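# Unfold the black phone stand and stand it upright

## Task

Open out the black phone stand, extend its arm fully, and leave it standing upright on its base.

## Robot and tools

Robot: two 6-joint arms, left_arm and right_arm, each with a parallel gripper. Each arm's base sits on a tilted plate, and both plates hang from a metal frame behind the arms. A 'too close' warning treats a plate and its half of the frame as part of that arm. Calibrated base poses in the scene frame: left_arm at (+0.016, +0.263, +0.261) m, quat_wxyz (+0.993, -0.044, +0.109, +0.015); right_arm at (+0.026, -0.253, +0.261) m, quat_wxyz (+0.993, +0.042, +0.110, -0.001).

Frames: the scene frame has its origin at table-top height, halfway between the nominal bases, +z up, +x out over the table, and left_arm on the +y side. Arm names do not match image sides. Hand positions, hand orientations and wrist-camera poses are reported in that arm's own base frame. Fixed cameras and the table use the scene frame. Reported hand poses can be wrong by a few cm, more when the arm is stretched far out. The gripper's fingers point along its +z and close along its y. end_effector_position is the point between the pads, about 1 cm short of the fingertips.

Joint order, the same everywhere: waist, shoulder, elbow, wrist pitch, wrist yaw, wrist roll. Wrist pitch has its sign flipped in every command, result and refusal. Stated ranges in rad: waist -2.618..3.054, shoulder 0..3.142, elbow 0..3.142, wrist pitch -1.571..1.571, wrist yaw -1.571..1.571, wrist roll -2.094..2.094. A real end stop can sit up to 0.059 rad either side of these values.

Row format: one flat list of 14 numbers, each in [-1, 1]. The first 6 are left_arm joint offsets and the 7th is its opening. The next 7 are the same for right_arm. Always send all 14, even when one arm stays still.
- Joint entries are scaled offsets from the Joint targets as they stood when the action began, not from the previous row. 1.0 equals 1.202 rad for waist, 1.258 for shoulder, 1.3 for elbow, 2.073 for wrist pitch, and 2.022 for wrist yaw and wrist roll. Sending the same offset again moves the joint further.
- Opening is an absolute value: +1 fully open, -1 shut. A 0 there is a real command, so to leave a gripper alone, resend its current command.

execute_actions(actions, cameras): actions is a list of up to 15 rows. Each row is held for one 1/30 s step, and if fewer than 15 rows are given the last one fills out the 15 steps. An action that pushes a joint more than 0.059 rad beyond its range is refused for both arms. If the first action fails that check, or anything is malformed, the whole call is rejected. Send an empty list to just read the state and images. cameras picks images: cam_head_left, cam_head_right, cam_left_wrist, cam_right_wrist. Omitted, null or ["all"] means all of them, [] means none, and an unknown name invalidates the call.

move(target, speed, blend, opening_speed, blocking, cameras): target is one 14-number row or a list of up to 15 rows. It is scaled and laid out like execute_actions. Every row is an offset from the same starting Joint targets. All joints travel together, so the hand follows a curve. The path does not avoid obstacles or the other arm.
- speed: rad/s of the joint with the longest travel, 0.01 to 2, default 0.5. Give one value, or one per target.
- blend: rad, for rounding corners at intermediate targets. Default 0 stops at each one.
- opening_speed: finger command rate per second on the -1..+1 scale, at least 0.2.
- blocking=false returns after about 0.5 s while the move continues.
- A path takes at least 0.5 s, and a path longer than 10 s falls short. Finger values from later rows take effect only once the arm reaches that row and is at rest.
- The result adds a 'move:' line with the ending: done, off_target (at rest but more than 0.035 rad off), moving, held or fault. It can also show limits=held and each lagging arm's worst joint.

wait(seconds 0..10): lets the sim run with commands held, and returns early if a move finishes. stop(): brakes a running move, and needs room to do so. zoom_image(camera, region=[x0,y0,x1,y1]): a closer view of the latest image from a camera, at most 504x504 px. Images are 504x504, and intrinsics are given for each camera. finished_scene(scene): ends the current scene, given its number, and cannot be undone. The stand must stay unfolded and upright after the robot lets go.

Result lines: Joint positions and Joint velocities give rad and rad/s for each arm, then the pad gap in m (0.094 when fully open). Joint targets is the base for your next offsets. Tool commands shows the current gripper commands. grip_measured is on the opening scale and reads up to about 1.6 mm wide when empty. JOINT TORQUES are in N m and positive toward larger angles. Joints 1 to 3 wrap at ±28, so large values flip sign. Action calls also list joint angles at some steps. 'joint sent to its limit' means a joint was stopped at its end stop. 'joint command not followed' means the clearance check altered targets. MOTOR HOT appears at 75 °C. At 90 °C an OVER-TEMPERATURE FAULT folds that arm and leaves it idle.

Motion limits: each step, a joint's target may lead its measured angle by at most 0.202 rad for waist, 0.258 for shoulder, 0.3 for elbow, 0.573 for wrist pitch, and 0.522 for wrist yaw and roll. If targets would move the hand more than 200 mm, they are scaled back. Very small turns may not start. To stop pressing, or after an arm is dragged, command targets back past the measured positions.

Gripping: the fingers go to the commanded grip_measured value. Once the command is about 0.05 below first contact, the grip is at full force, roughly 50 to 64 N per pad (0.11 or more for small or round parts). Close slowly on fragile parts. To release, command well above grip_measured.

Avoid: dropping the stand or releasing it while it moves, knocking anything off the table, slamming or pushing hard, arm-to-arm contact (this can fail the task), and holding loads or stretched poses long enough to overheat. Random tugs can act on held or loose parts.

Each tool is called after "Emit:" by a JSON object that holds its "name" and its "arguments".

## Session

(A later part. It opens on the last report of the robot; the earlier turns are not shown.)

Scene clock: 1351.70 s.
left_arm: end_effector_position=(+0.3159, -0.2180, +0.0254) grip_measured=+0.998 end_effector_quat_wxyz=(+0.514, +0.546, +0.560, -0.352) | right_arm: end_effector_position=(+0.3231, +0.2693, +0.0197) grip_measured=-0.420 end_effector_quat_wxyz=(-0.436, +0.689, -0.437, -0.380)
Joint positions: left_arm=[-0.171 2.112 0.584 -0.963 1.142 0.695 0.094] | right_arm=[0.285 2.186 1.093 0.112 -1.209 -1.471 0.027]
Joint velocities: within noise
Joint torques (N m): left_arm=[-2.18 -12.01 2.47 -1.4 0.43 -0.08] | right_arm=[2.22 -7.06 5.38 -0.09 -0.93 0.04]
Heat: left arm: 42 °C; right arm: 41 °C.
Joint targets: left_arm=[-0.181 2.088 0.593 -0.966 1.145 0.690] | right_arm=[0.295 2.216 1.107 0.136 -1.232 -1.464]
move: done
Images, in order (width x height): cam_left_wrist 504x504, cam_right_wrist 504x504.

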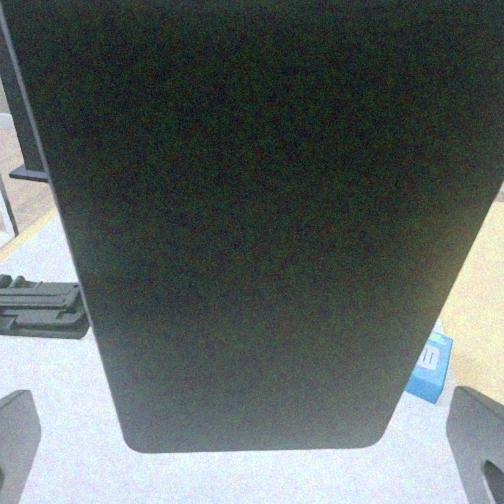

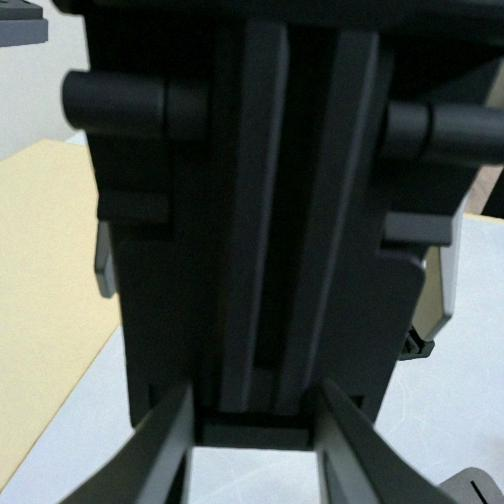

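Emit:
{"name": "move", "arguments": {"target": [-0.0216,0.0,0.0095,0.006,-0.0129,-0.0208,1,0.0,0.0,0.0,0.0,0.0,0.0,-0.7], "speed": 0.2, "cameras": ["cam_left_wrist","cam_right_wrist"]}}

Scene clock: 1363.77 s.
left_arm: end_effector_position=(+0.3179, -0.2252, +0.0255) grip_measured=+0.998 end_effector_quat_wxyz=(+0.508, +0.540, +0.569, -0.357) | right_arm: end_effector_position=(+0.3231, +0.2693, +0.0197) grip_measured=-0.420 end_effector_quat_wxyz=(-0.436, +0.689, -0.437, -0.380)
Joint positions: left_arm=[-0.196 2.112 0.596 -0.964 1.116 0.653 0.094] | right_arm=[0.285 2.186 1.093 0.112 -1.209 -1.471 0.027]
Joint velocities: within noise
Joint torques (N m): left_arm=[-2.1 -12.08 2.7 -1.28 0.44 -0.05] | right_arm=[2.33 -7.08 5.34 -0.1 -0.89 0.07]
Heat: left arm: 43 °C; right arm: 41 °C.
Joint targets: left_arm=[-0.207 2.088 0.605 -0.954 1.119 0.648] | right_arm=[0.295 2.216 1.107 0.136 -1.232 -1.464]
move: done
Images, in order (width x height): cam_left_wrist 504x504, cam_right_wrist 504x504.

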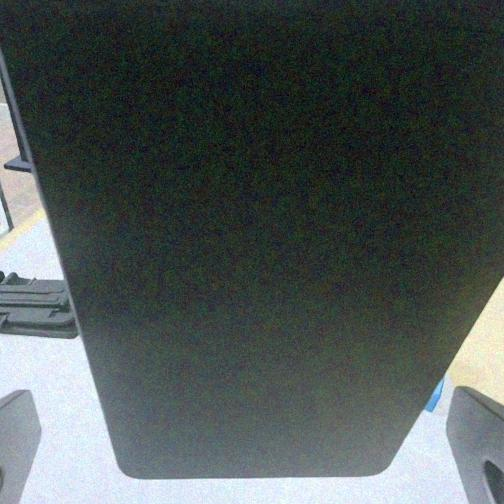

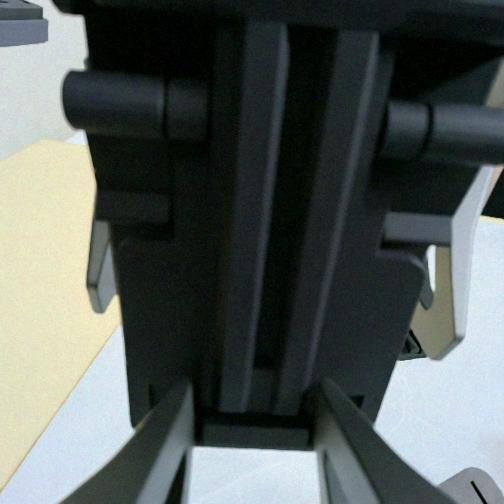

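Emit:
{"name": "move", "arguments": {"target": [0.0,0.0,0.0,0.0,0.0,0.0,0.15,0.0,0.0,0.0,0.0,0.0,0.0,-0.7], "opening_speed": 0.4, "cameras": ["cam_left_wrist","cam_right_wrist"]}}

Scene clock: 1368.97 s.
left_arm: end_effector_position=(+0.3158, -0.2263, +0.0250) grip_measured=+0.475 end_effector_quat_wxyz=(+0.504, +0.540, +0.569, -0.361) | right_arm: end_effector_position=(+0.3246, +0.2695, +0.0198) grip_measured=-0.420 end_effector_quat_wxyz=(-0.436, +0.689, -0.439, -0.378)
Joint positions: left_arm=[-0.199 2.112 0.596 -0.956 1.122 0.652 0.069] | right_arm=[0.285 2.186 1.097 0.112 -1.204 -1.467 0.027]
Joint velocities: within noise
Joint torques (N m): left_arm=[-2.02 -11.88 2.74 -1.36 0.35 -0.02] | right_arm=[2.28 -7.2 5.11 -0.11 -0.93 0]
Heat: left arm: 43 °C; right arm: 41 °C.
Joint targets: left_arm=[-0.206 2.088 0.605 -0.954 1.119 0.647] | right_arm=[0.295 2.216 1.107 0.136 -1.232 -1.464]
move: done
Images, in order (width x height): cam_left_wrist 504x504, cam_right_wrist 504x504.

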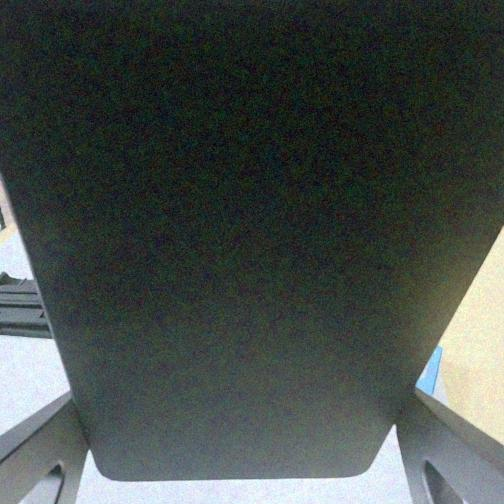

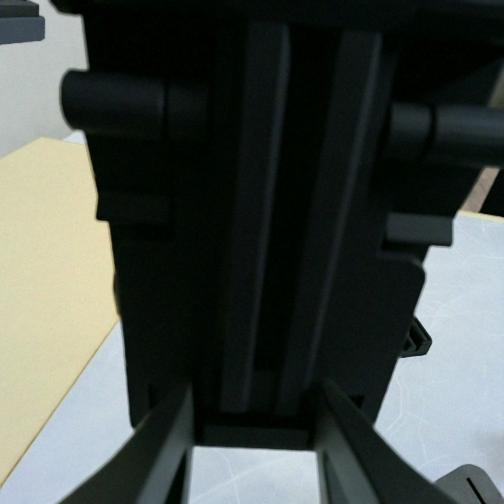

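Emit:
{"name": "move", "arguments": {"target": [0.0,0.0,0.0,0.0,0.0,0.0,0.15,-0.0474,-0.1622,-0.0323,0.0936,0.1222,-0.0213,-0.7], "speed": 0.12}}

Scene clock: 1387.67 s.
left_arm: end_effector_position=(+0.3157, -0.2350, +0.0288) grip_measured=+0.473 end_effector_quat_wxyz=(+0.506, +0.548, +0.558, -0.363) | right_arm: end_effector_position=(+0.3237, +0.2526, +0.0307) grip_measured=-0.421 end_effector_quat_wxyz=(-0.392, +0.719, -0.478, -0.317)
Joint positions: left_arm=[-0.223 2.112 0.608 -0.968 1.118 0.644 0.069] | right_arm=[0.279 2.05 1.082 0.284 -1.027 -1.507 0.027]
Joint velocities: within noise
Joint torques (N m): left_arm=[0.16 -11.97 1.8 -1.23 0.39 0.06] | right_arm=[-1.98 -11.75 3.33 0.15 -0.1 -0.04]
Heat: left arm: 44 °C; right arm: 42 °C.
Joint targets: left_arm=[-0.206 2.088 0.605 -0.954 1.119 0.648] | right_arm=[0.238 2.012 1.065 0.330 -0.985 -1.507]
move: off_target (right_arm); right_arm: the wrist pitch is farthest, 0.046 rad from its target

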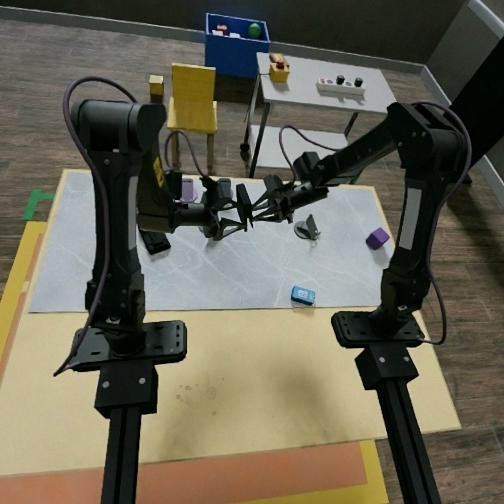

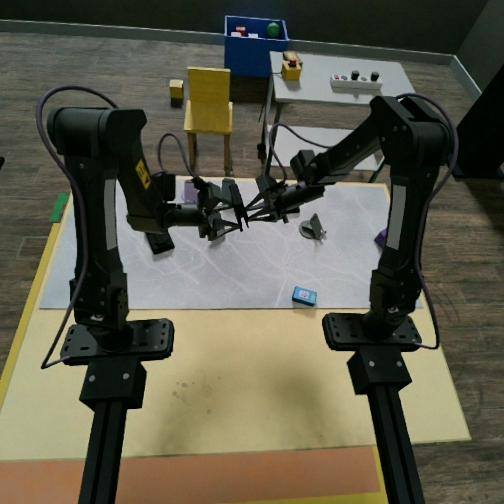

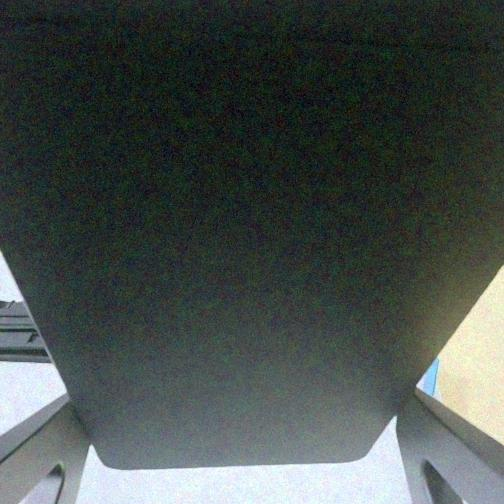

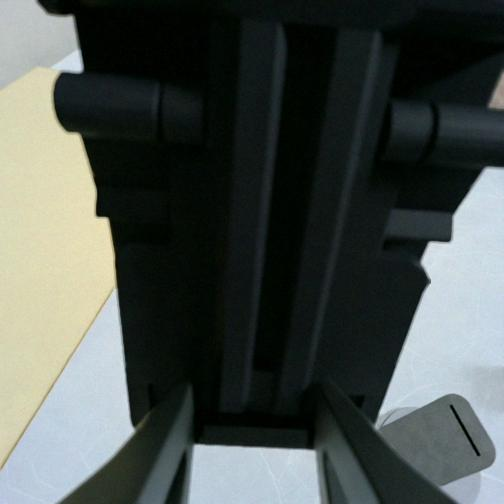

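Emit:
{"name": "move", "arguments": {"target": [0.0,0.0,0.0,0.0,0.0,0.0,0.15,-0.06,0.0,0.0,0.0,-0.035,0.0,-0.9], "speed": 0.1}}

Scene clock: 1397.87 s.
left_arm: end_effector_position=(+0.3176, -0.2353, +0.0296) grip_measured=+0.473 end_effector_quat_wxyz=(+0.507, +0.546, +0.559, -0.362) | right_arm: end_effector_position=(+0.3282, +0.2366, +0.0374) grip_measured=-0.421 end_effector_quat_wxyz=(-0.408, +0.696, -0.487, -0.334)
Joint positions: left_arm=[-0.223 2.112 0.613 -0.968 1.115 0.638 0.069] | right_arm=[0.221 2.05 1.076 0.31 -1.09 -1.524 0.027]
Joint velocities: within noise
Joint torques (N m): left_arm=[0.27 -12.03 1.37 -1.17 0.45 0.12] | right_arm=[-3.11 -11.85 3.66 -0.01 -0.18 0.13]
Heat: left arm: 44 °C; right arm: 46 °C.
Joint targets: left_arm=[-0.206 2.088 0.605 -0.954 1.119 0.648] | right_arm=[0.166 2.012 1.065 0.330 -1.056 -1.507]
move: off_target (right_arm); right_arm: the waist is farthest, 0.055 rad from its target

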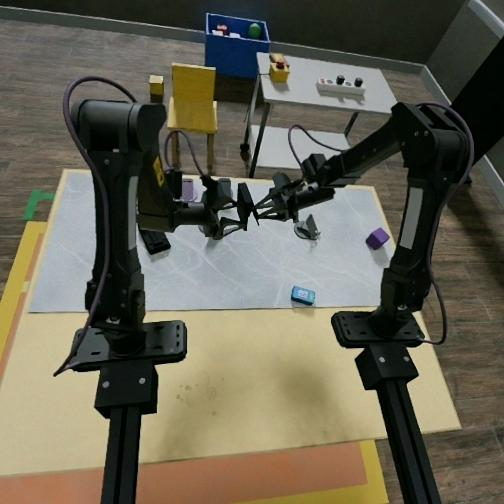

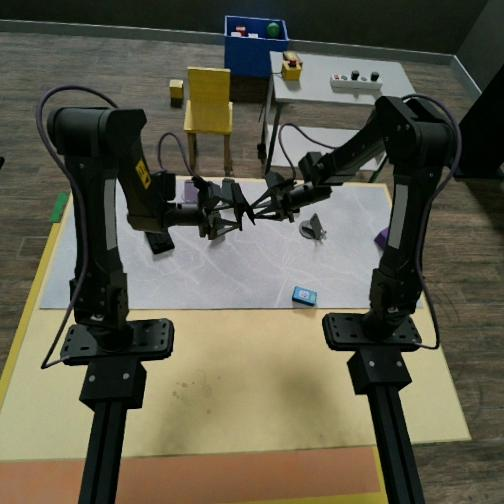

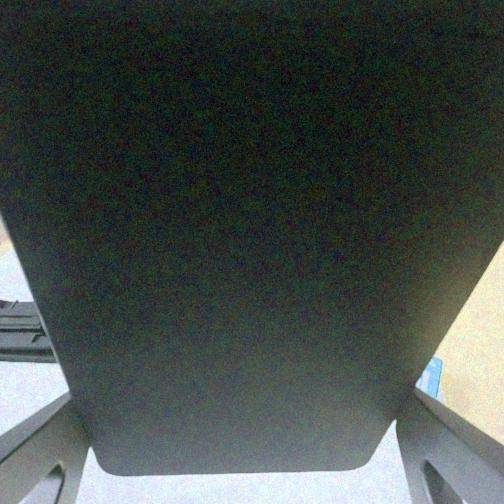

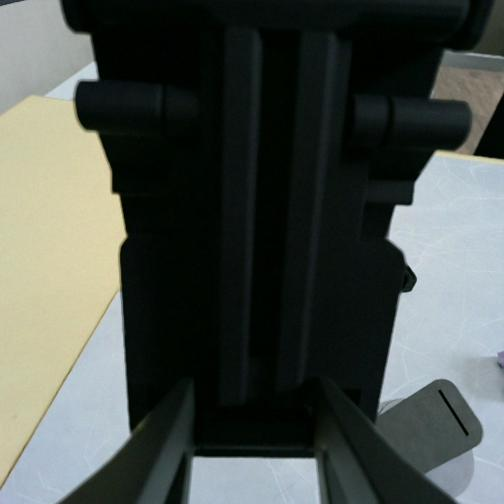

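Emit:
{"name": "move", "arguments": {"target": [0.0,0.0,0.0,0.0,0.0,0.0,0.15,0.02,-0.1343,0.05,0.1302,0.1513,-0.0163,-0.9], "speed": 0.12}}

Scene clock: 1415.43 s.
left_arm: end_effector_position=(+0.3144, -0.2387, +0.0312) grip_measured=+0.472 end_effector_quat_wxyz=(+0.505, +0.548, +0.555, -0.369) | right_arm: end_effector_position=(+0.3246, +0.2121, +0.0571) grip_measured=-0.421 end_effector_quat_wxyz=(-0.338, +0.735, -0.533, -0.251)
Joint positions: left_arm=[-0.233 2.109 0.613 -0.968 1.123 0.631 0.069] | right_arm=[0.226 1.884 1.106 0.546 -0.841 -1.55 0.027]
Joint velocities: within noise
Joint torques (N m): left_arm=[0.95 -11.86 1.46 -1.28 0.3 0.17] | right_arm=[-1.74 -11.58 7.62 0.33 0.53 0.08]
Heat: left arm: 44 °C; right arm: 49 °C.
Joint targets: left_arm=[-0.207 2.088 0.605 -0.954 1.119 0.647] | right_arm=[0.190 1.843 1.130 0.600 -0.750 -1.540]
move: off_target (right_arm); right_arm: the wrist yaw is farthest, 0.091 rad from its target

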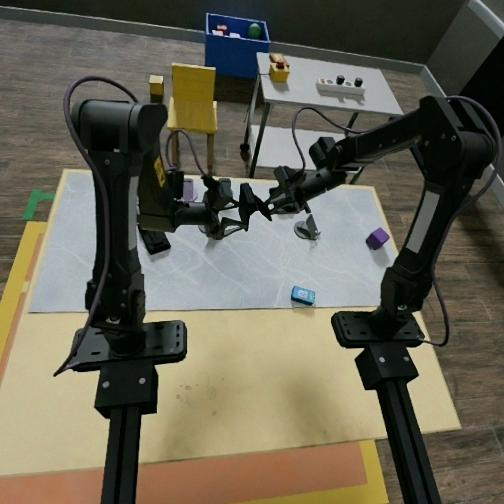

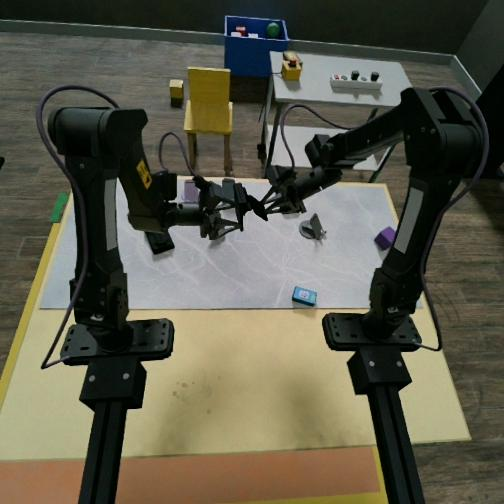

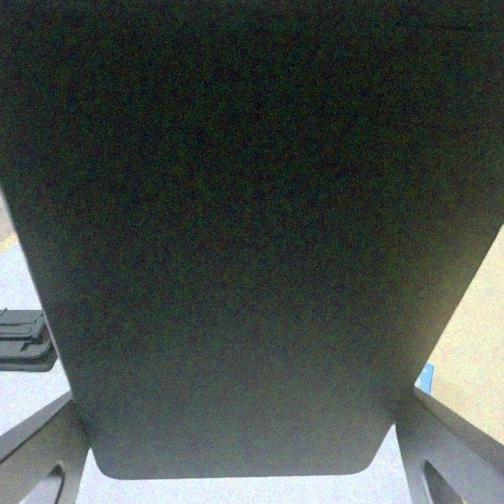

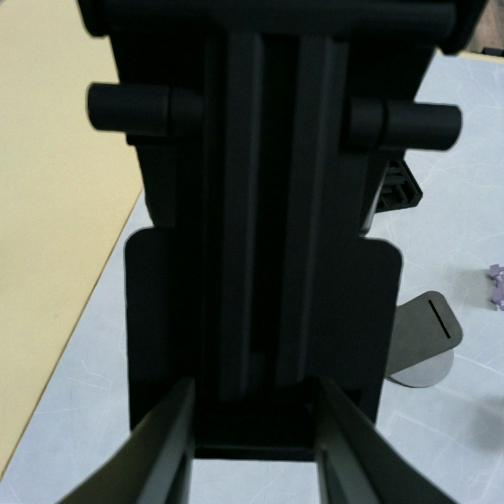

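Emit:
{"name": "move", "arguments": {"target": [0.0,0.0,0.0,0.0,0.0,0.0,0.15,0.0832,-0.1137,0.0692,0.1013,0.183,0.0396,-0.9], "speed": 0.12}}

Scene clock: 1428.20 s.
left_arm: end_effector_position=(+0.3141, -0.2404, +0.0372) grip_measured=+0.472 end_effector_quat_wxyz=(+0.512, +0.553, +0.544, -0.369) | right_arm: end_effector_position=(+0.3214, +0.2016, +0.0821) grip_measured=-0.421 end_effector_quat_wxyz=(-0.250, +0.773, -0.567, -0.136)
Joint positions: left_arm=[-0.236 2.1 0.613 -0.985 1.133 0.63 0.069] | right_arm=[0.326 1.75 1.19 0.729 -0.51 -1.475 0.027]
Joint velocities: within noise
Joint torques (N m): left_arm=[1.4 -10.91 1.54 -1.06 0.17 0.24] | right_arm=[-1.52 -11.78 9.17 0.5 1.15 0.15]
Heat: left arm: 45 °C; right arm: 49 °C.
Joint targets: left_arm=[-0.206 2.088 0.605 -0.954 1.119 0.648] | right_arm=[0.290 1.701 1.220 0.810 -0.380 -1.460]
move: off_target (right_arm); right_arm: the wrist yaw is farthest, 0.130 rad from its target

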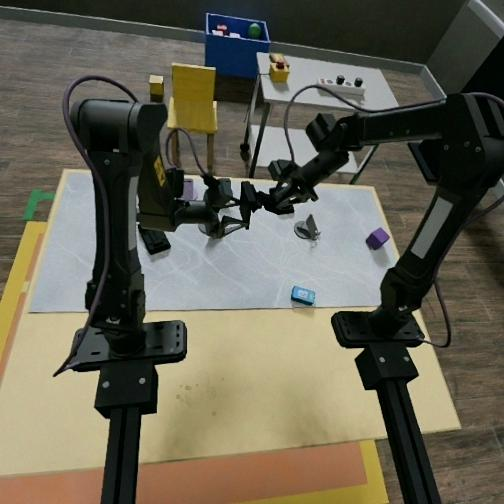

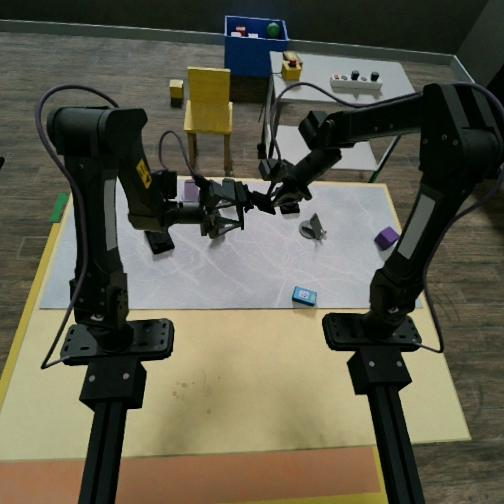

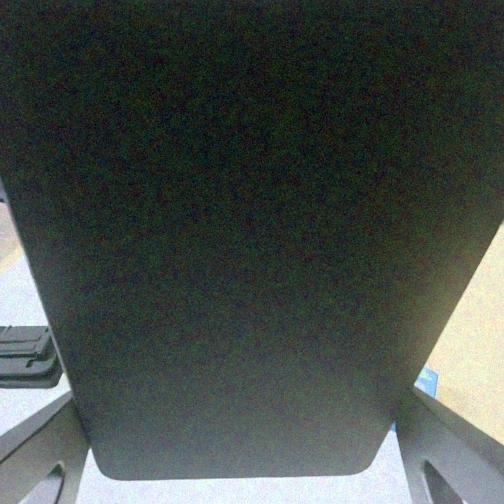

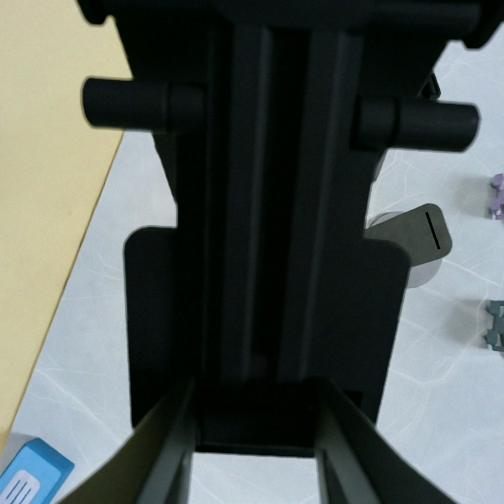

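Emit:
{"name": "move", "arguments": {"target": [0.0,0.0,0.0,0.0,0.0,0.0,0.15,0.03,0.02,-0.012,-0.03,-0.055,-0.01,-0.9], "speed": 0.2, "cameras": []}}

Emit:
{"name": "move", "arguments": {"target": [0.0,0.0,0.0,0.0,0.0,0.0,0.9,0.0,0.0,0.0,0.0,0.0,0,-0.9], "opening_speed": 0.5}}

Scene clock: 1453.57 s.
left_arm: end_effector_position=(+0.3143, -0.2399, +0.0370) grip_measured=+0.472 end_effector_quat_wxyz=(+0.512, +0.553, +0.545, -0.368) | right_arm: end_effector_position=(+0.3205, +0.2060, +0.0830) grip_measured=-0.421 end_effector_quat_wxyz=(-0.253, +0.776, -0.561, -0.137)
Joint positions: left_arm=[-0.234 2.1 0.613 -0.983 1.134 0.632 0.069] | right_arm=[0.336 1.75 1.19 0.722 -0.515 -1.476 0.027]
Joint velocities: within noise
Joint torques (N m): left_arm=[1.14 -10.92 1.46 -1.14 0.19 0.25] | right_arm=[0.5 -9.83 7.82 -0.07 -0.11 -0.11]
Heat: left arm: 44 °C; right arm: 47 °C.
Joint targets: left_arm=[-0.207 2.088 0.605 -0.954 1.119 0.648] | right_arm=[0.326 1.726 1.205 0.747 -0.491 -1.480]
move: done
No camera images: "cameras" was empty.

Scene clock: 1455.27 s.
left_arm: end_effector_position=(+0.3229, -0.2306, +0.0342) grip_measured=+0.898 end_effector_quat_wxyz=(+0.517, +0.546, +0.558, -0.353) | right_arm: end_effector_position=(+0.3235, +0.1977, +0.0793) grip_measured=-0.425 end_effector_quat_wxyz=(-0.241, +0.776, -0.570, -0.121)
Joint positions: left_arm=[-0.208 2.1 0.613 -0.974 1.113 0.644 0.089] | right_arm=[0.329 1.75 1.19 0.728 -0.474 -1.477 0.027]
Joint velocities: within noise
Joint torques (N m): left_arm=[-1.09 -10.96 1.37 -1.17 0.38 0.04] | right_arm=[1.02 -9.87 7.76 -0.1 -0.54 -0.06]
Heat: left arm: 44 °C; right arm: 46 °C.
Joint targets: left_arm=[-0.207 2.088 0.605 -0.954 1.119 0.647] | right_arm=[0.326 1.726 1.205 0.747 -0.491 -1.480]
move: done

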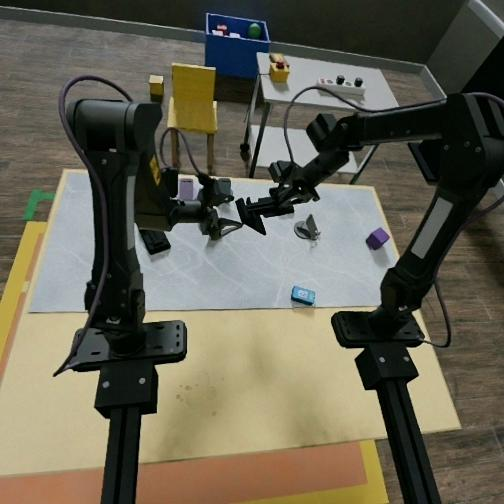

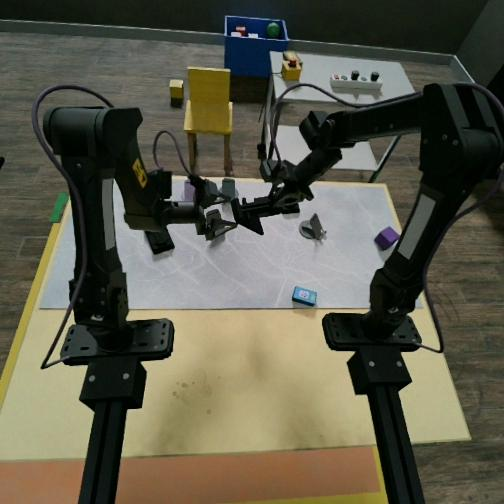

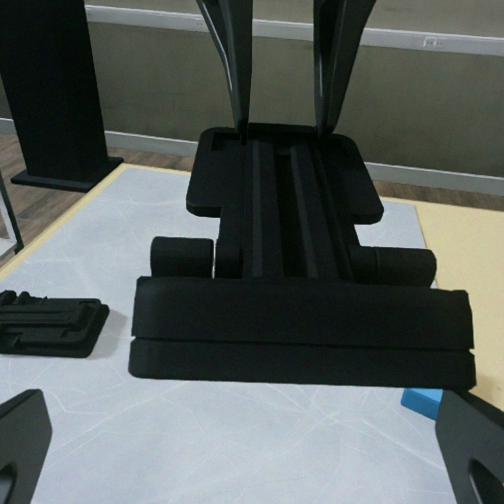

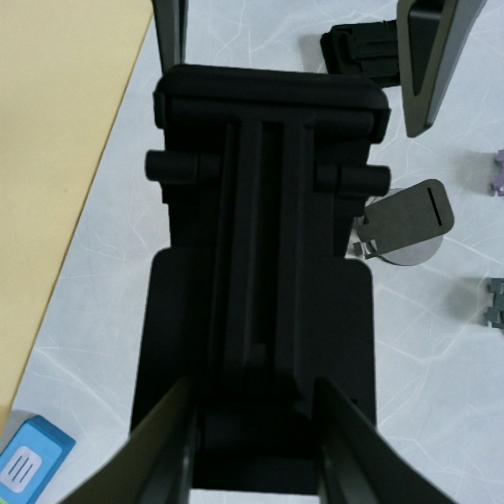

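Emit:
{"name": "zoom_image", "arguments": {"camera": "cam_left_wrist", "region": [110, 80, 500, 420]}}

Emit:
{"name": "zoom_image", "arguments": {"camera": "cam_right_wrist", "region": [100, 50, 420, 504]}}

Emit:
{"name": "zoom_image", "arguments": {"camera": "cam_head_left", "region": [180, 160, 320, 270]}}

Scaled by 1.292 from the camera's 504x504 image, which has a finer 720x720 frame.

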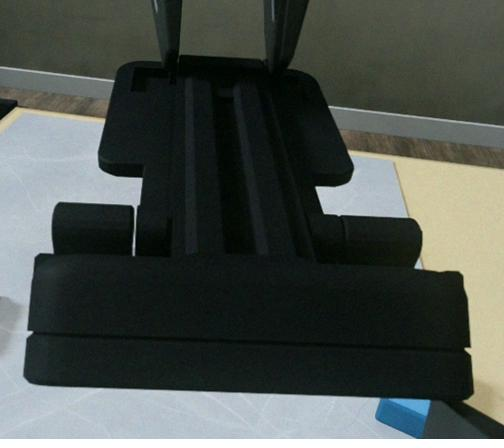

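Scaled by 1.110 from the camera's 504x504 image, which has a finer 720x720 frame.

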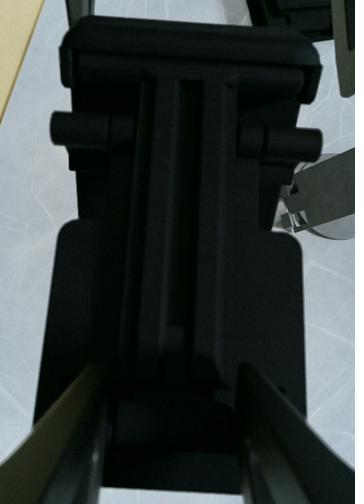

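Scaled by 3.600 from the camera's 504x504 image, which has a finer 720x720 frame.

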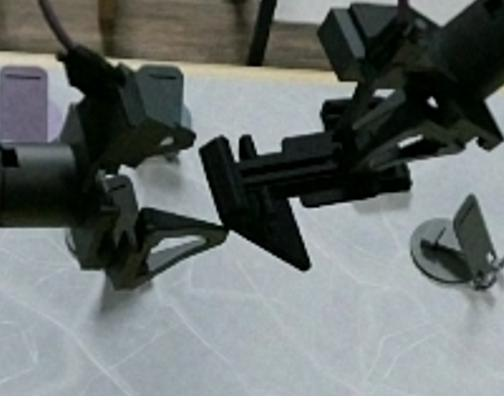

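Emit:
{"name": "move", "arguments": {"target": [[0.1098,0.0056,-0.0308,0.0666,0.0534,0.0994,1,0.0,0.0,0.0,0.0,0.0,0.0,-0.9],[0.35,-0.2234,0.1746,0.6237,-0.0415,0.4342,1,0.0,0.0,0.0,0.0,0.0,0.0,-0.9]], "speed": 0.5, "blend": 0.03}}

Scene clock: 1479.67 s.
left_arm: end_effector_position=(+0.3321, -0.0847, +0.0408) grip_measured=+0.998 end_effector_quat_wxyz=(+0.440, +0.575, +0.649, -0.236) | right_arm: end_effector_position=(+0.3235, +0.1978, +0.0793) grip_measured=-0.897 end_effector_quat_wxyz=(-0.241, +0.776, -0.570, -0.121)
Joint positions: left_arm=[0.208 1.828 0.819 0.318 1.027 1.52 0.094] | right_arm=[0.329 1.75 1.19 0.728 -0.475 -1.477 0.005]
Joint velocities: within noise
Joint torques (N m): left_arm=[0.16 -11.48 4.34 -0.06 0.53 0.04] | right_arm=[0.92 -9.84 7.72 -0.07 -0.58 -0.08]
Heat: left arm: 44 °C; right arm: 44 °C.
Joint targets: left_arm=[0.214 1.807 0.832 0.339 1.035 1.526] | right_arm=[0.326 1.726 1.205 0.747 -0.491 -1.480]
move: done

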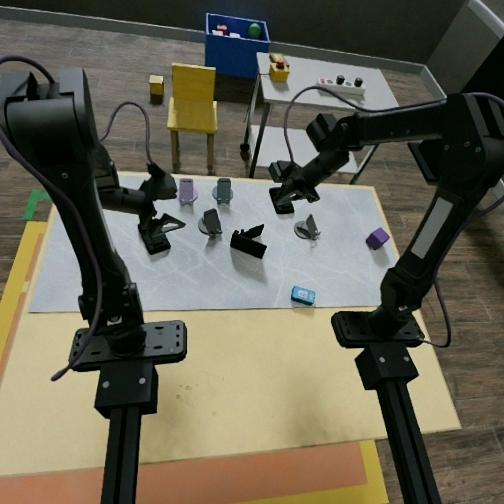

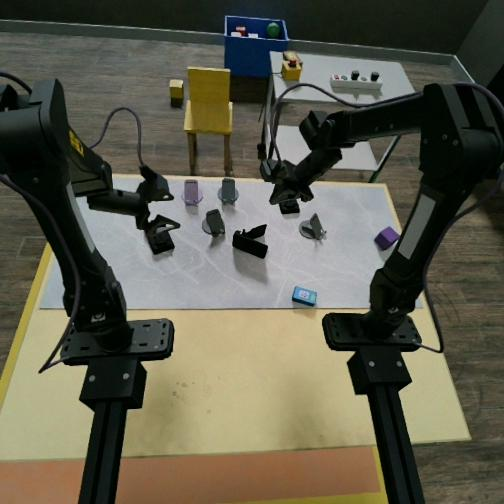

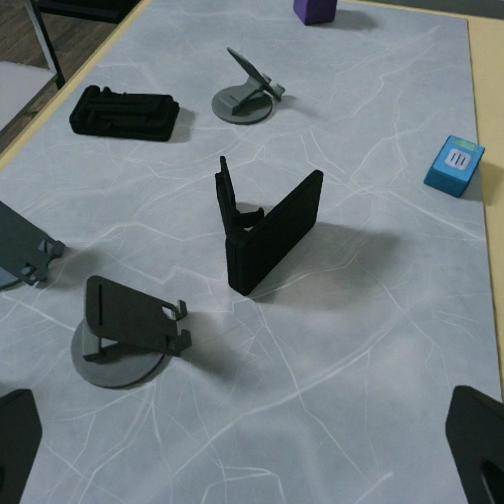

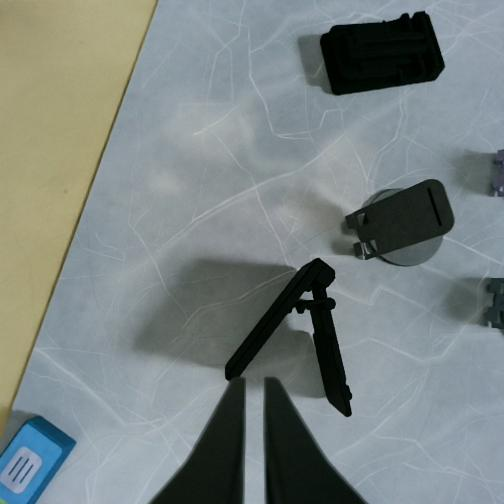

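Emit:
{"name": "zoom_image", "arguments": {"camera": "cam_left_wrist", "region": [180, 130, 360, 310]}}

Emit:
{"name": "zoom_image", "arguments": {"camera": "cam_right_wrist", "region": [200, 230, 380, 430]}}

Scaled by 2.800 from the camera's 504x504 image, which has a finer 720x720 frame.

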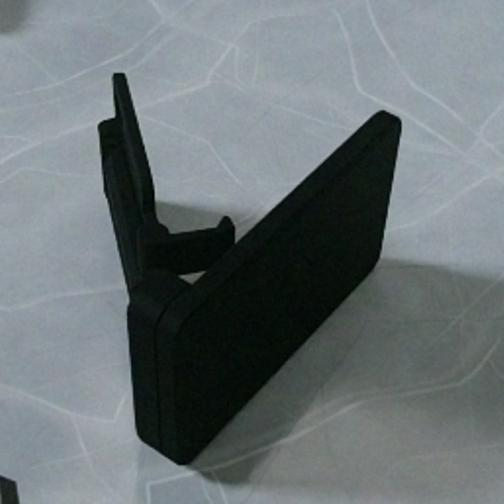

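Scaled by 2.520 from the camera's 504x504 image, which has a finer 720x720 frame.

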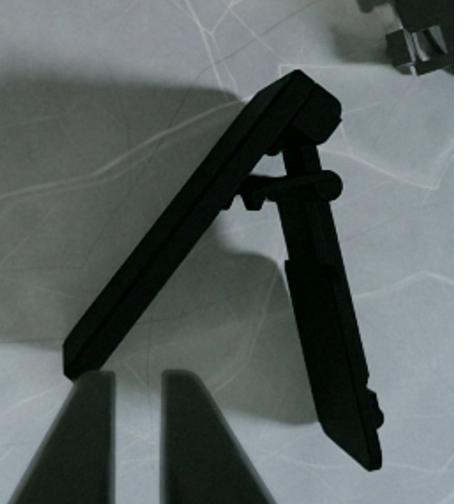

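Emit:
{"name": "move", "arguments": {"target": [[0,0,0,0,0,0,1,-0.2918,0.466,-0.5558,-0.8683,-0.1736,0.2868,0],[0,0,0,0,0,0,1,-0.2115,0.7255,-0.3831,-0.9503,-0.1384,0.3336,0]], "speed": 0.6, "blend": 0.03, "opening_speed": 1}}

Scene clock: 1551.37 s.
left_arm: end_effector_position=(+0.3318, -0.0846, +0.0407) grip_measured=+0.998 end_effector_quat_wxyz=(+0.439, +0.574, +0.649, -0.236) | right_arm: end_effector_position=(+0.3649, +0.1488, -0.1270) grip_measured=-0.003 end_effector_quat_wxyz=(+0.488, -0.500, +0.694, +0.173)
Joint positions: left_arm=[0.208 1.828 0.819 0.32 1.026 1.521 0.094] | right_arm=[0.065 2.612 0.699 -1.212 -0.768 -0.813 0.047]
Joint velocities: within noise
Joint torques (N m): left_arm=[-0.24 -11.23 4.4 -0.05 0.55 0.1] | right_arm=[1.58 -5.91 0.38 -1.16 -0.44 0.07]
Heat: left arm: 48 °C; right arm: 43 °C.
Joint targets: left_arm=[0.214 1.807 0.832 0.339 1.035 1.526] | right_arm=[0.072 2.638 0.707 -1.223 -0.771 -0.805]
move: done

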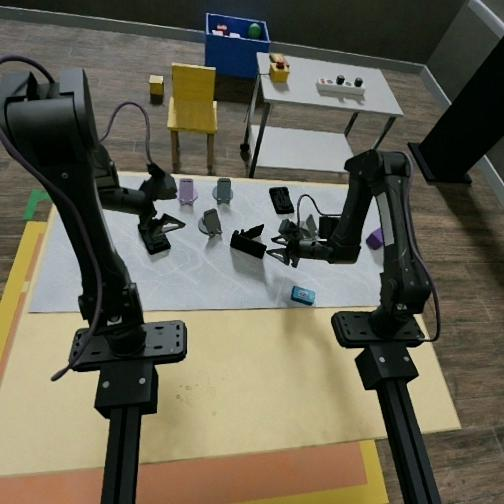

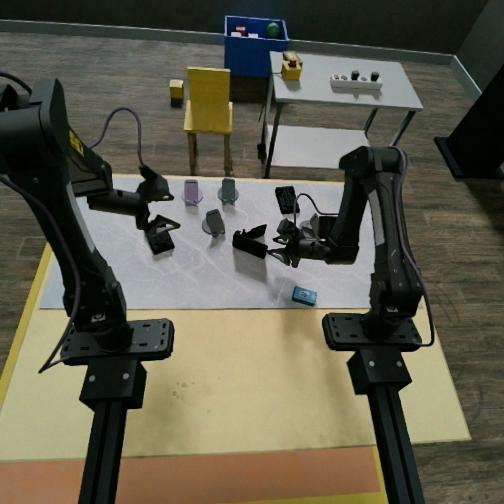

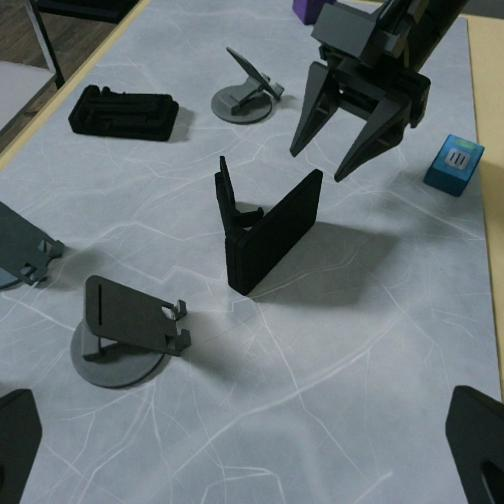

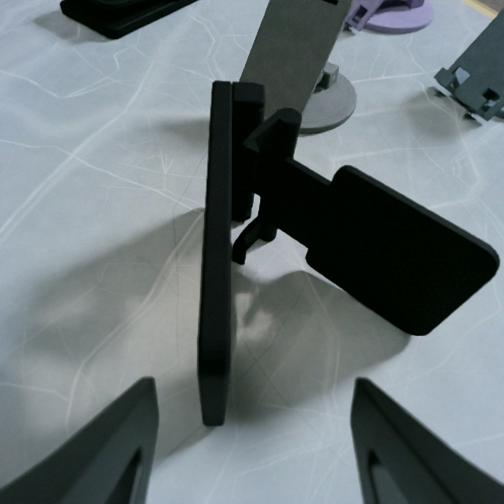

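Emit:
{"name": "move", "arguments": {"target": [0,0,0,0,0,0,1,0.0957,0.1288,0.1192,-0.0323,0.045,0.0445,0], "speed": 0.2, "cameras": ["cam_left_wrist","cam_right_wrist"]}}

Scene clock: 1570.00 s.
left_arm: end_effector_position=(+0.3318, -0.0847, +0.0406) grip_measured=+0.998 end_effector_quat_wxyz=(+0.439, +0.574, +0.649, -0.237) | right_arm: end_effector_position=(+0.3812, +0.1840, -0.1607) grip_measured=-0.003 end_effector_quat_wxyz=(+0.489, -0.502, +0.692, +0.172)
Joint positions: left_arm=[0.208 1.828 0.819 0.32 1.026 1.521 0.094] | right_arm=[0.18 2.77 0.855 -1.279 -0.678 -0.724 0.047]
Joint velocities: within noise
Joint torques (N m): left_arm=[0.13 -11.47 4.49 -0.04 0.53 0.08] | right_arm=[1.81 -6.19 0.36 -1.3 -0.44 0.04]
Heat: left arm: 48 °C; right arm: 42 °C.
Joint targets: left_arm=[0.214 1.807 0.832 0.339 1.035 1.525] | right_arm=[0.187 2.800 0.862 -1.290 -0.680 -0.715]
move: done
Images, in order (width x height): cam_left_wrist 504x504, cam_right_wrist 504x504.

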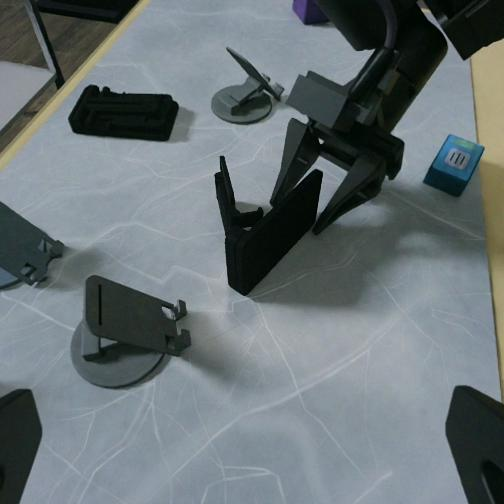

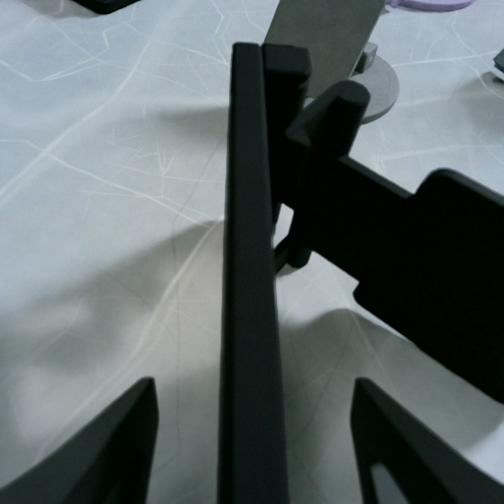

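Emit:
{"name": "move", "arguments": {"target": [0,0,0,0,0,0,1,0,0,0,0,0,0,-1], "opening_speed": 0.4, "cameras": ["cam_left_wrist","cam_right_wrist"]}}

Scene clock: 1577.53 s.
left_arm: end_effector_position=(+0.3318, -0.0847, +0.0406) grip_measured=+0.998 end_effector_quat_wxyz=(+0.439, +0.575, +0.649, -0.236) | right_arm: end_effector_position=(+0.3815, +0.1839, -0.1607) grip_measured=-0.843 end_effector_quat_wxyz=(+0.489, -0.502, +0.693, +0.172)
Joint positions: left_arm=[0.208 1.828 0.819 0.32 1.026 1.521 0.094] | right_arm=[0.18 2.77 0.855 -1.279 -0.677 -0.722 0.007]
Joint velocities: within noise
Joint torques (N m): left_arm=[-0.1 -11.47 4.51 -0.08 0.54 0.09] | right_arm=[1.81 -6.09 0.2 -1.28 -0.36 0.03]
Heat: left arm: 48 °C; right arm: 42 °C.
Joint targets: left_arm=[0.214 1.807 0.832 0.339 1.035 1.526] | right_arm=[0.187 2.800 0.862 -1.289 -0.680 -0.715]
move: done
Images, in order (width x height): cam_left_wrist 504x504, cam_right_wrist 504x504.

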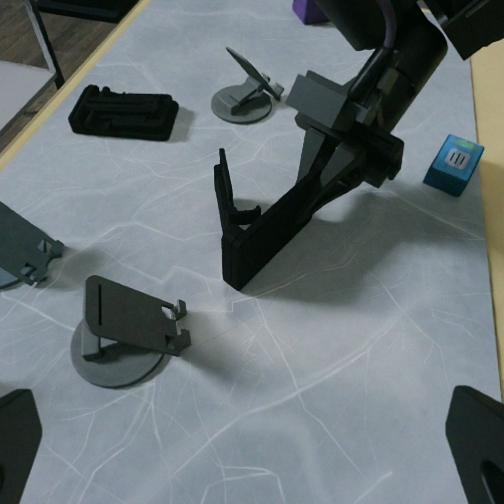

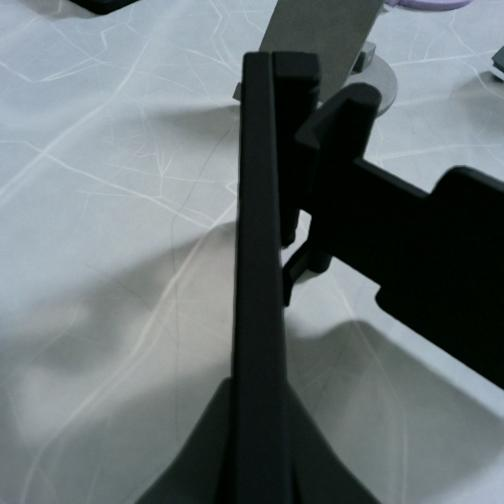

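Emit:
{"name": "move", "arguments": {"target": [0,0,0,0,0,0,1,0.054,-0.155,-0.1462,0.0482,-0.0326,-0.0668,-1], "speed": 0.25}}

Scene clock: 1606.93 s.
left_arm: end_effector_position=(+0.3317, -0.0846, +0.0406) grip_measured=+0.998 end_effector_quat_wxyz=(+0.439, +0.575, +0.649, -0.236) | right_arm: end_effector_position=(+0.3260, +0.2019, -0.1420) grip_measured=-0.844 end_effector_quat_wxyz=(+0.452, -0.562, +0.664, +0.196)
Joint positions: left_arm=[0.208 1.828 0.819 0.32 1.026 1.521 0.094] | right_arm=[0.243 2.632 0.679 -1.203 -0.713 -0.84 0.007]
Joint velocities: within noise
Joint torques (N m): left_arm=[0.01 -11.26 4.45 -0.06 0.57 0.1] | right_arm=[1.94 -9.7 -1.18 -0.95 -0.78 -0.15]
Heat: left arm: 48 °C; right arm: 41 °C.
Joint targets: left_arm=[0.214 1.807 0.832 0.339 1.035 1.526] | right_arm=[0.252 2.605 0.672 -1.190 -0.745 -0.851]
move: done

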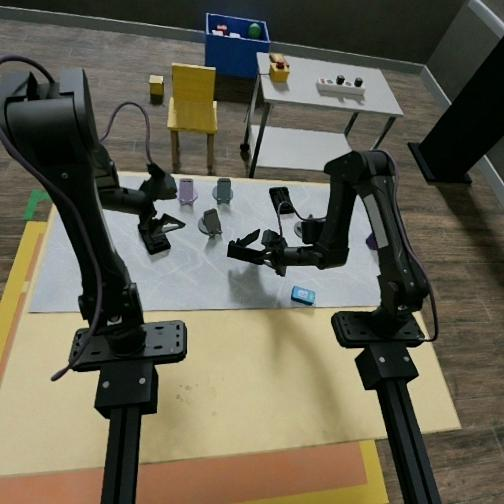

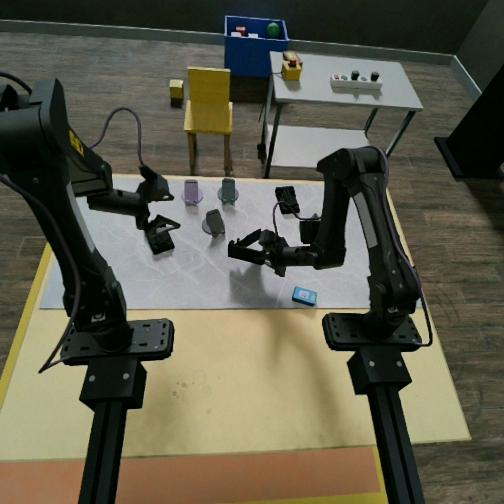

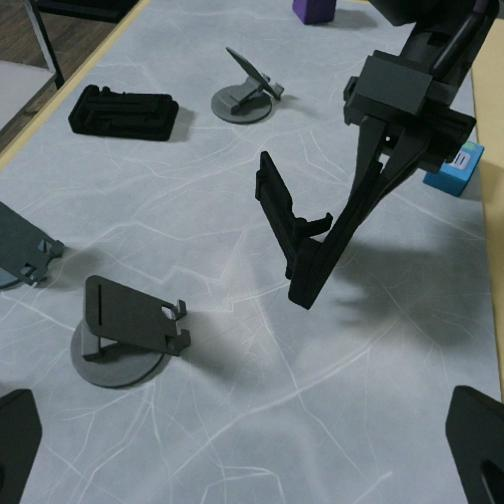

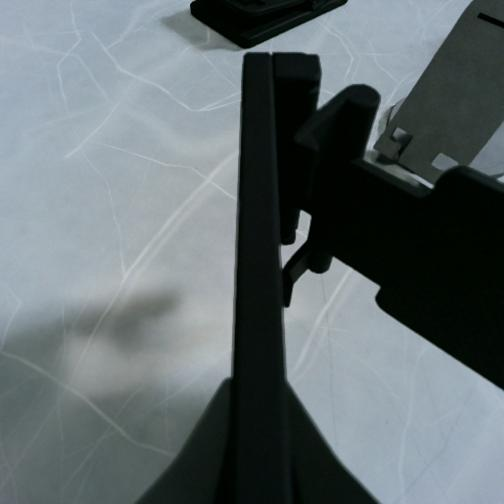

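Emit:
{"name": "move", "arguments": {"target": [-0.7238,0.3387,0.3228,-0.073,-0.5457,-0.5252,0.2,0,0,0,0,0,0,-1], "speed": 0.5, "opening_speed": 1}}

Scene clock: 1631.80 s.
left_arm: end_effector_position=(+0.3724, -0.2692, -0.0686) grip_measured=+0.202 end_effector_quat_wxyz=(+0.198, +0.516, +0.833, +0.014) | right_arm: end_effector_position=(+0.3259, +0.2019, -0.1421) grip_measured=-0.844 end_effector_quat_wxyz=(+0.451, -0.563, +0.664, +0.196)
Joint positions: left_arm=[-0.653 2.211 1.233 0.199 -0.065 0.47 0.056] | right_arm=[0.243 2.632 0.679 -1.202 -0.713 -0.841 0.007]
Joint velocities: within noise
Joint torques (N m): left_arm=[-2.22 -10.7 5.9 -0.84 0.06 -0.08] | right_arm=[1.99 -9.65 -1.36 -0.94 -0.78 -0.16]
Heat: left arm: 48 °C; right arm: 41 °C.
Joint targets: left_arm=[-0.656 2.233 1.252 0.188 -0.069 0.464] | right_arm=[0.252 2.605 0.672 -1.190 -0.746 -0.851]
move: done

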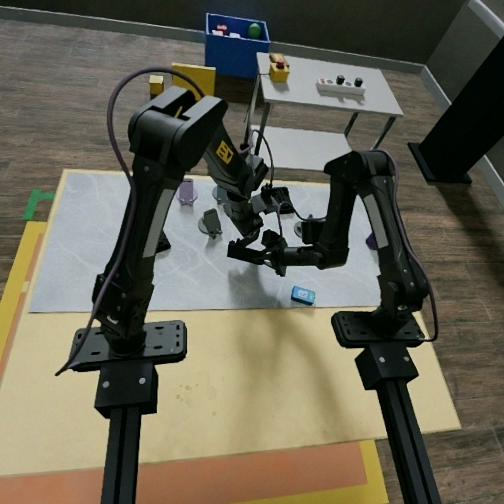

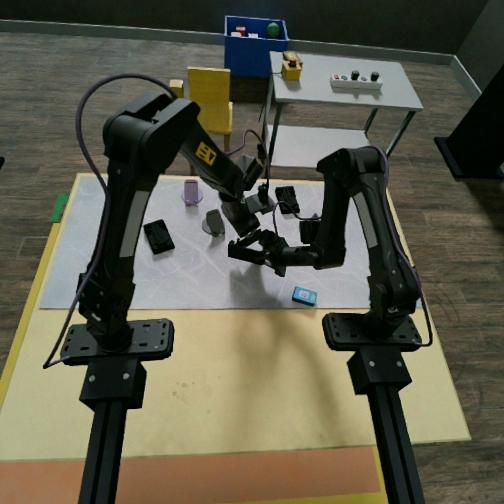

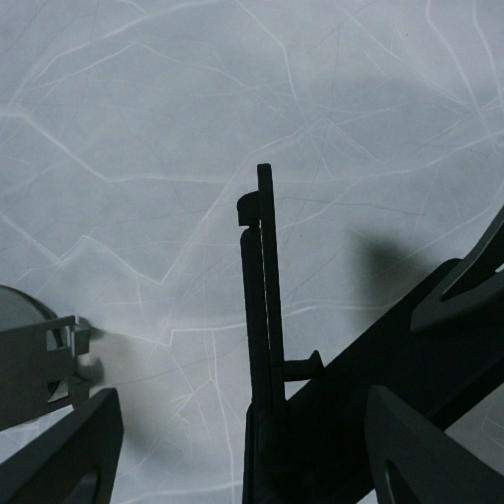

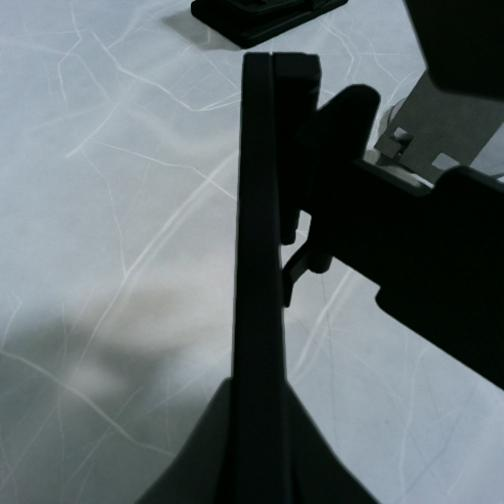

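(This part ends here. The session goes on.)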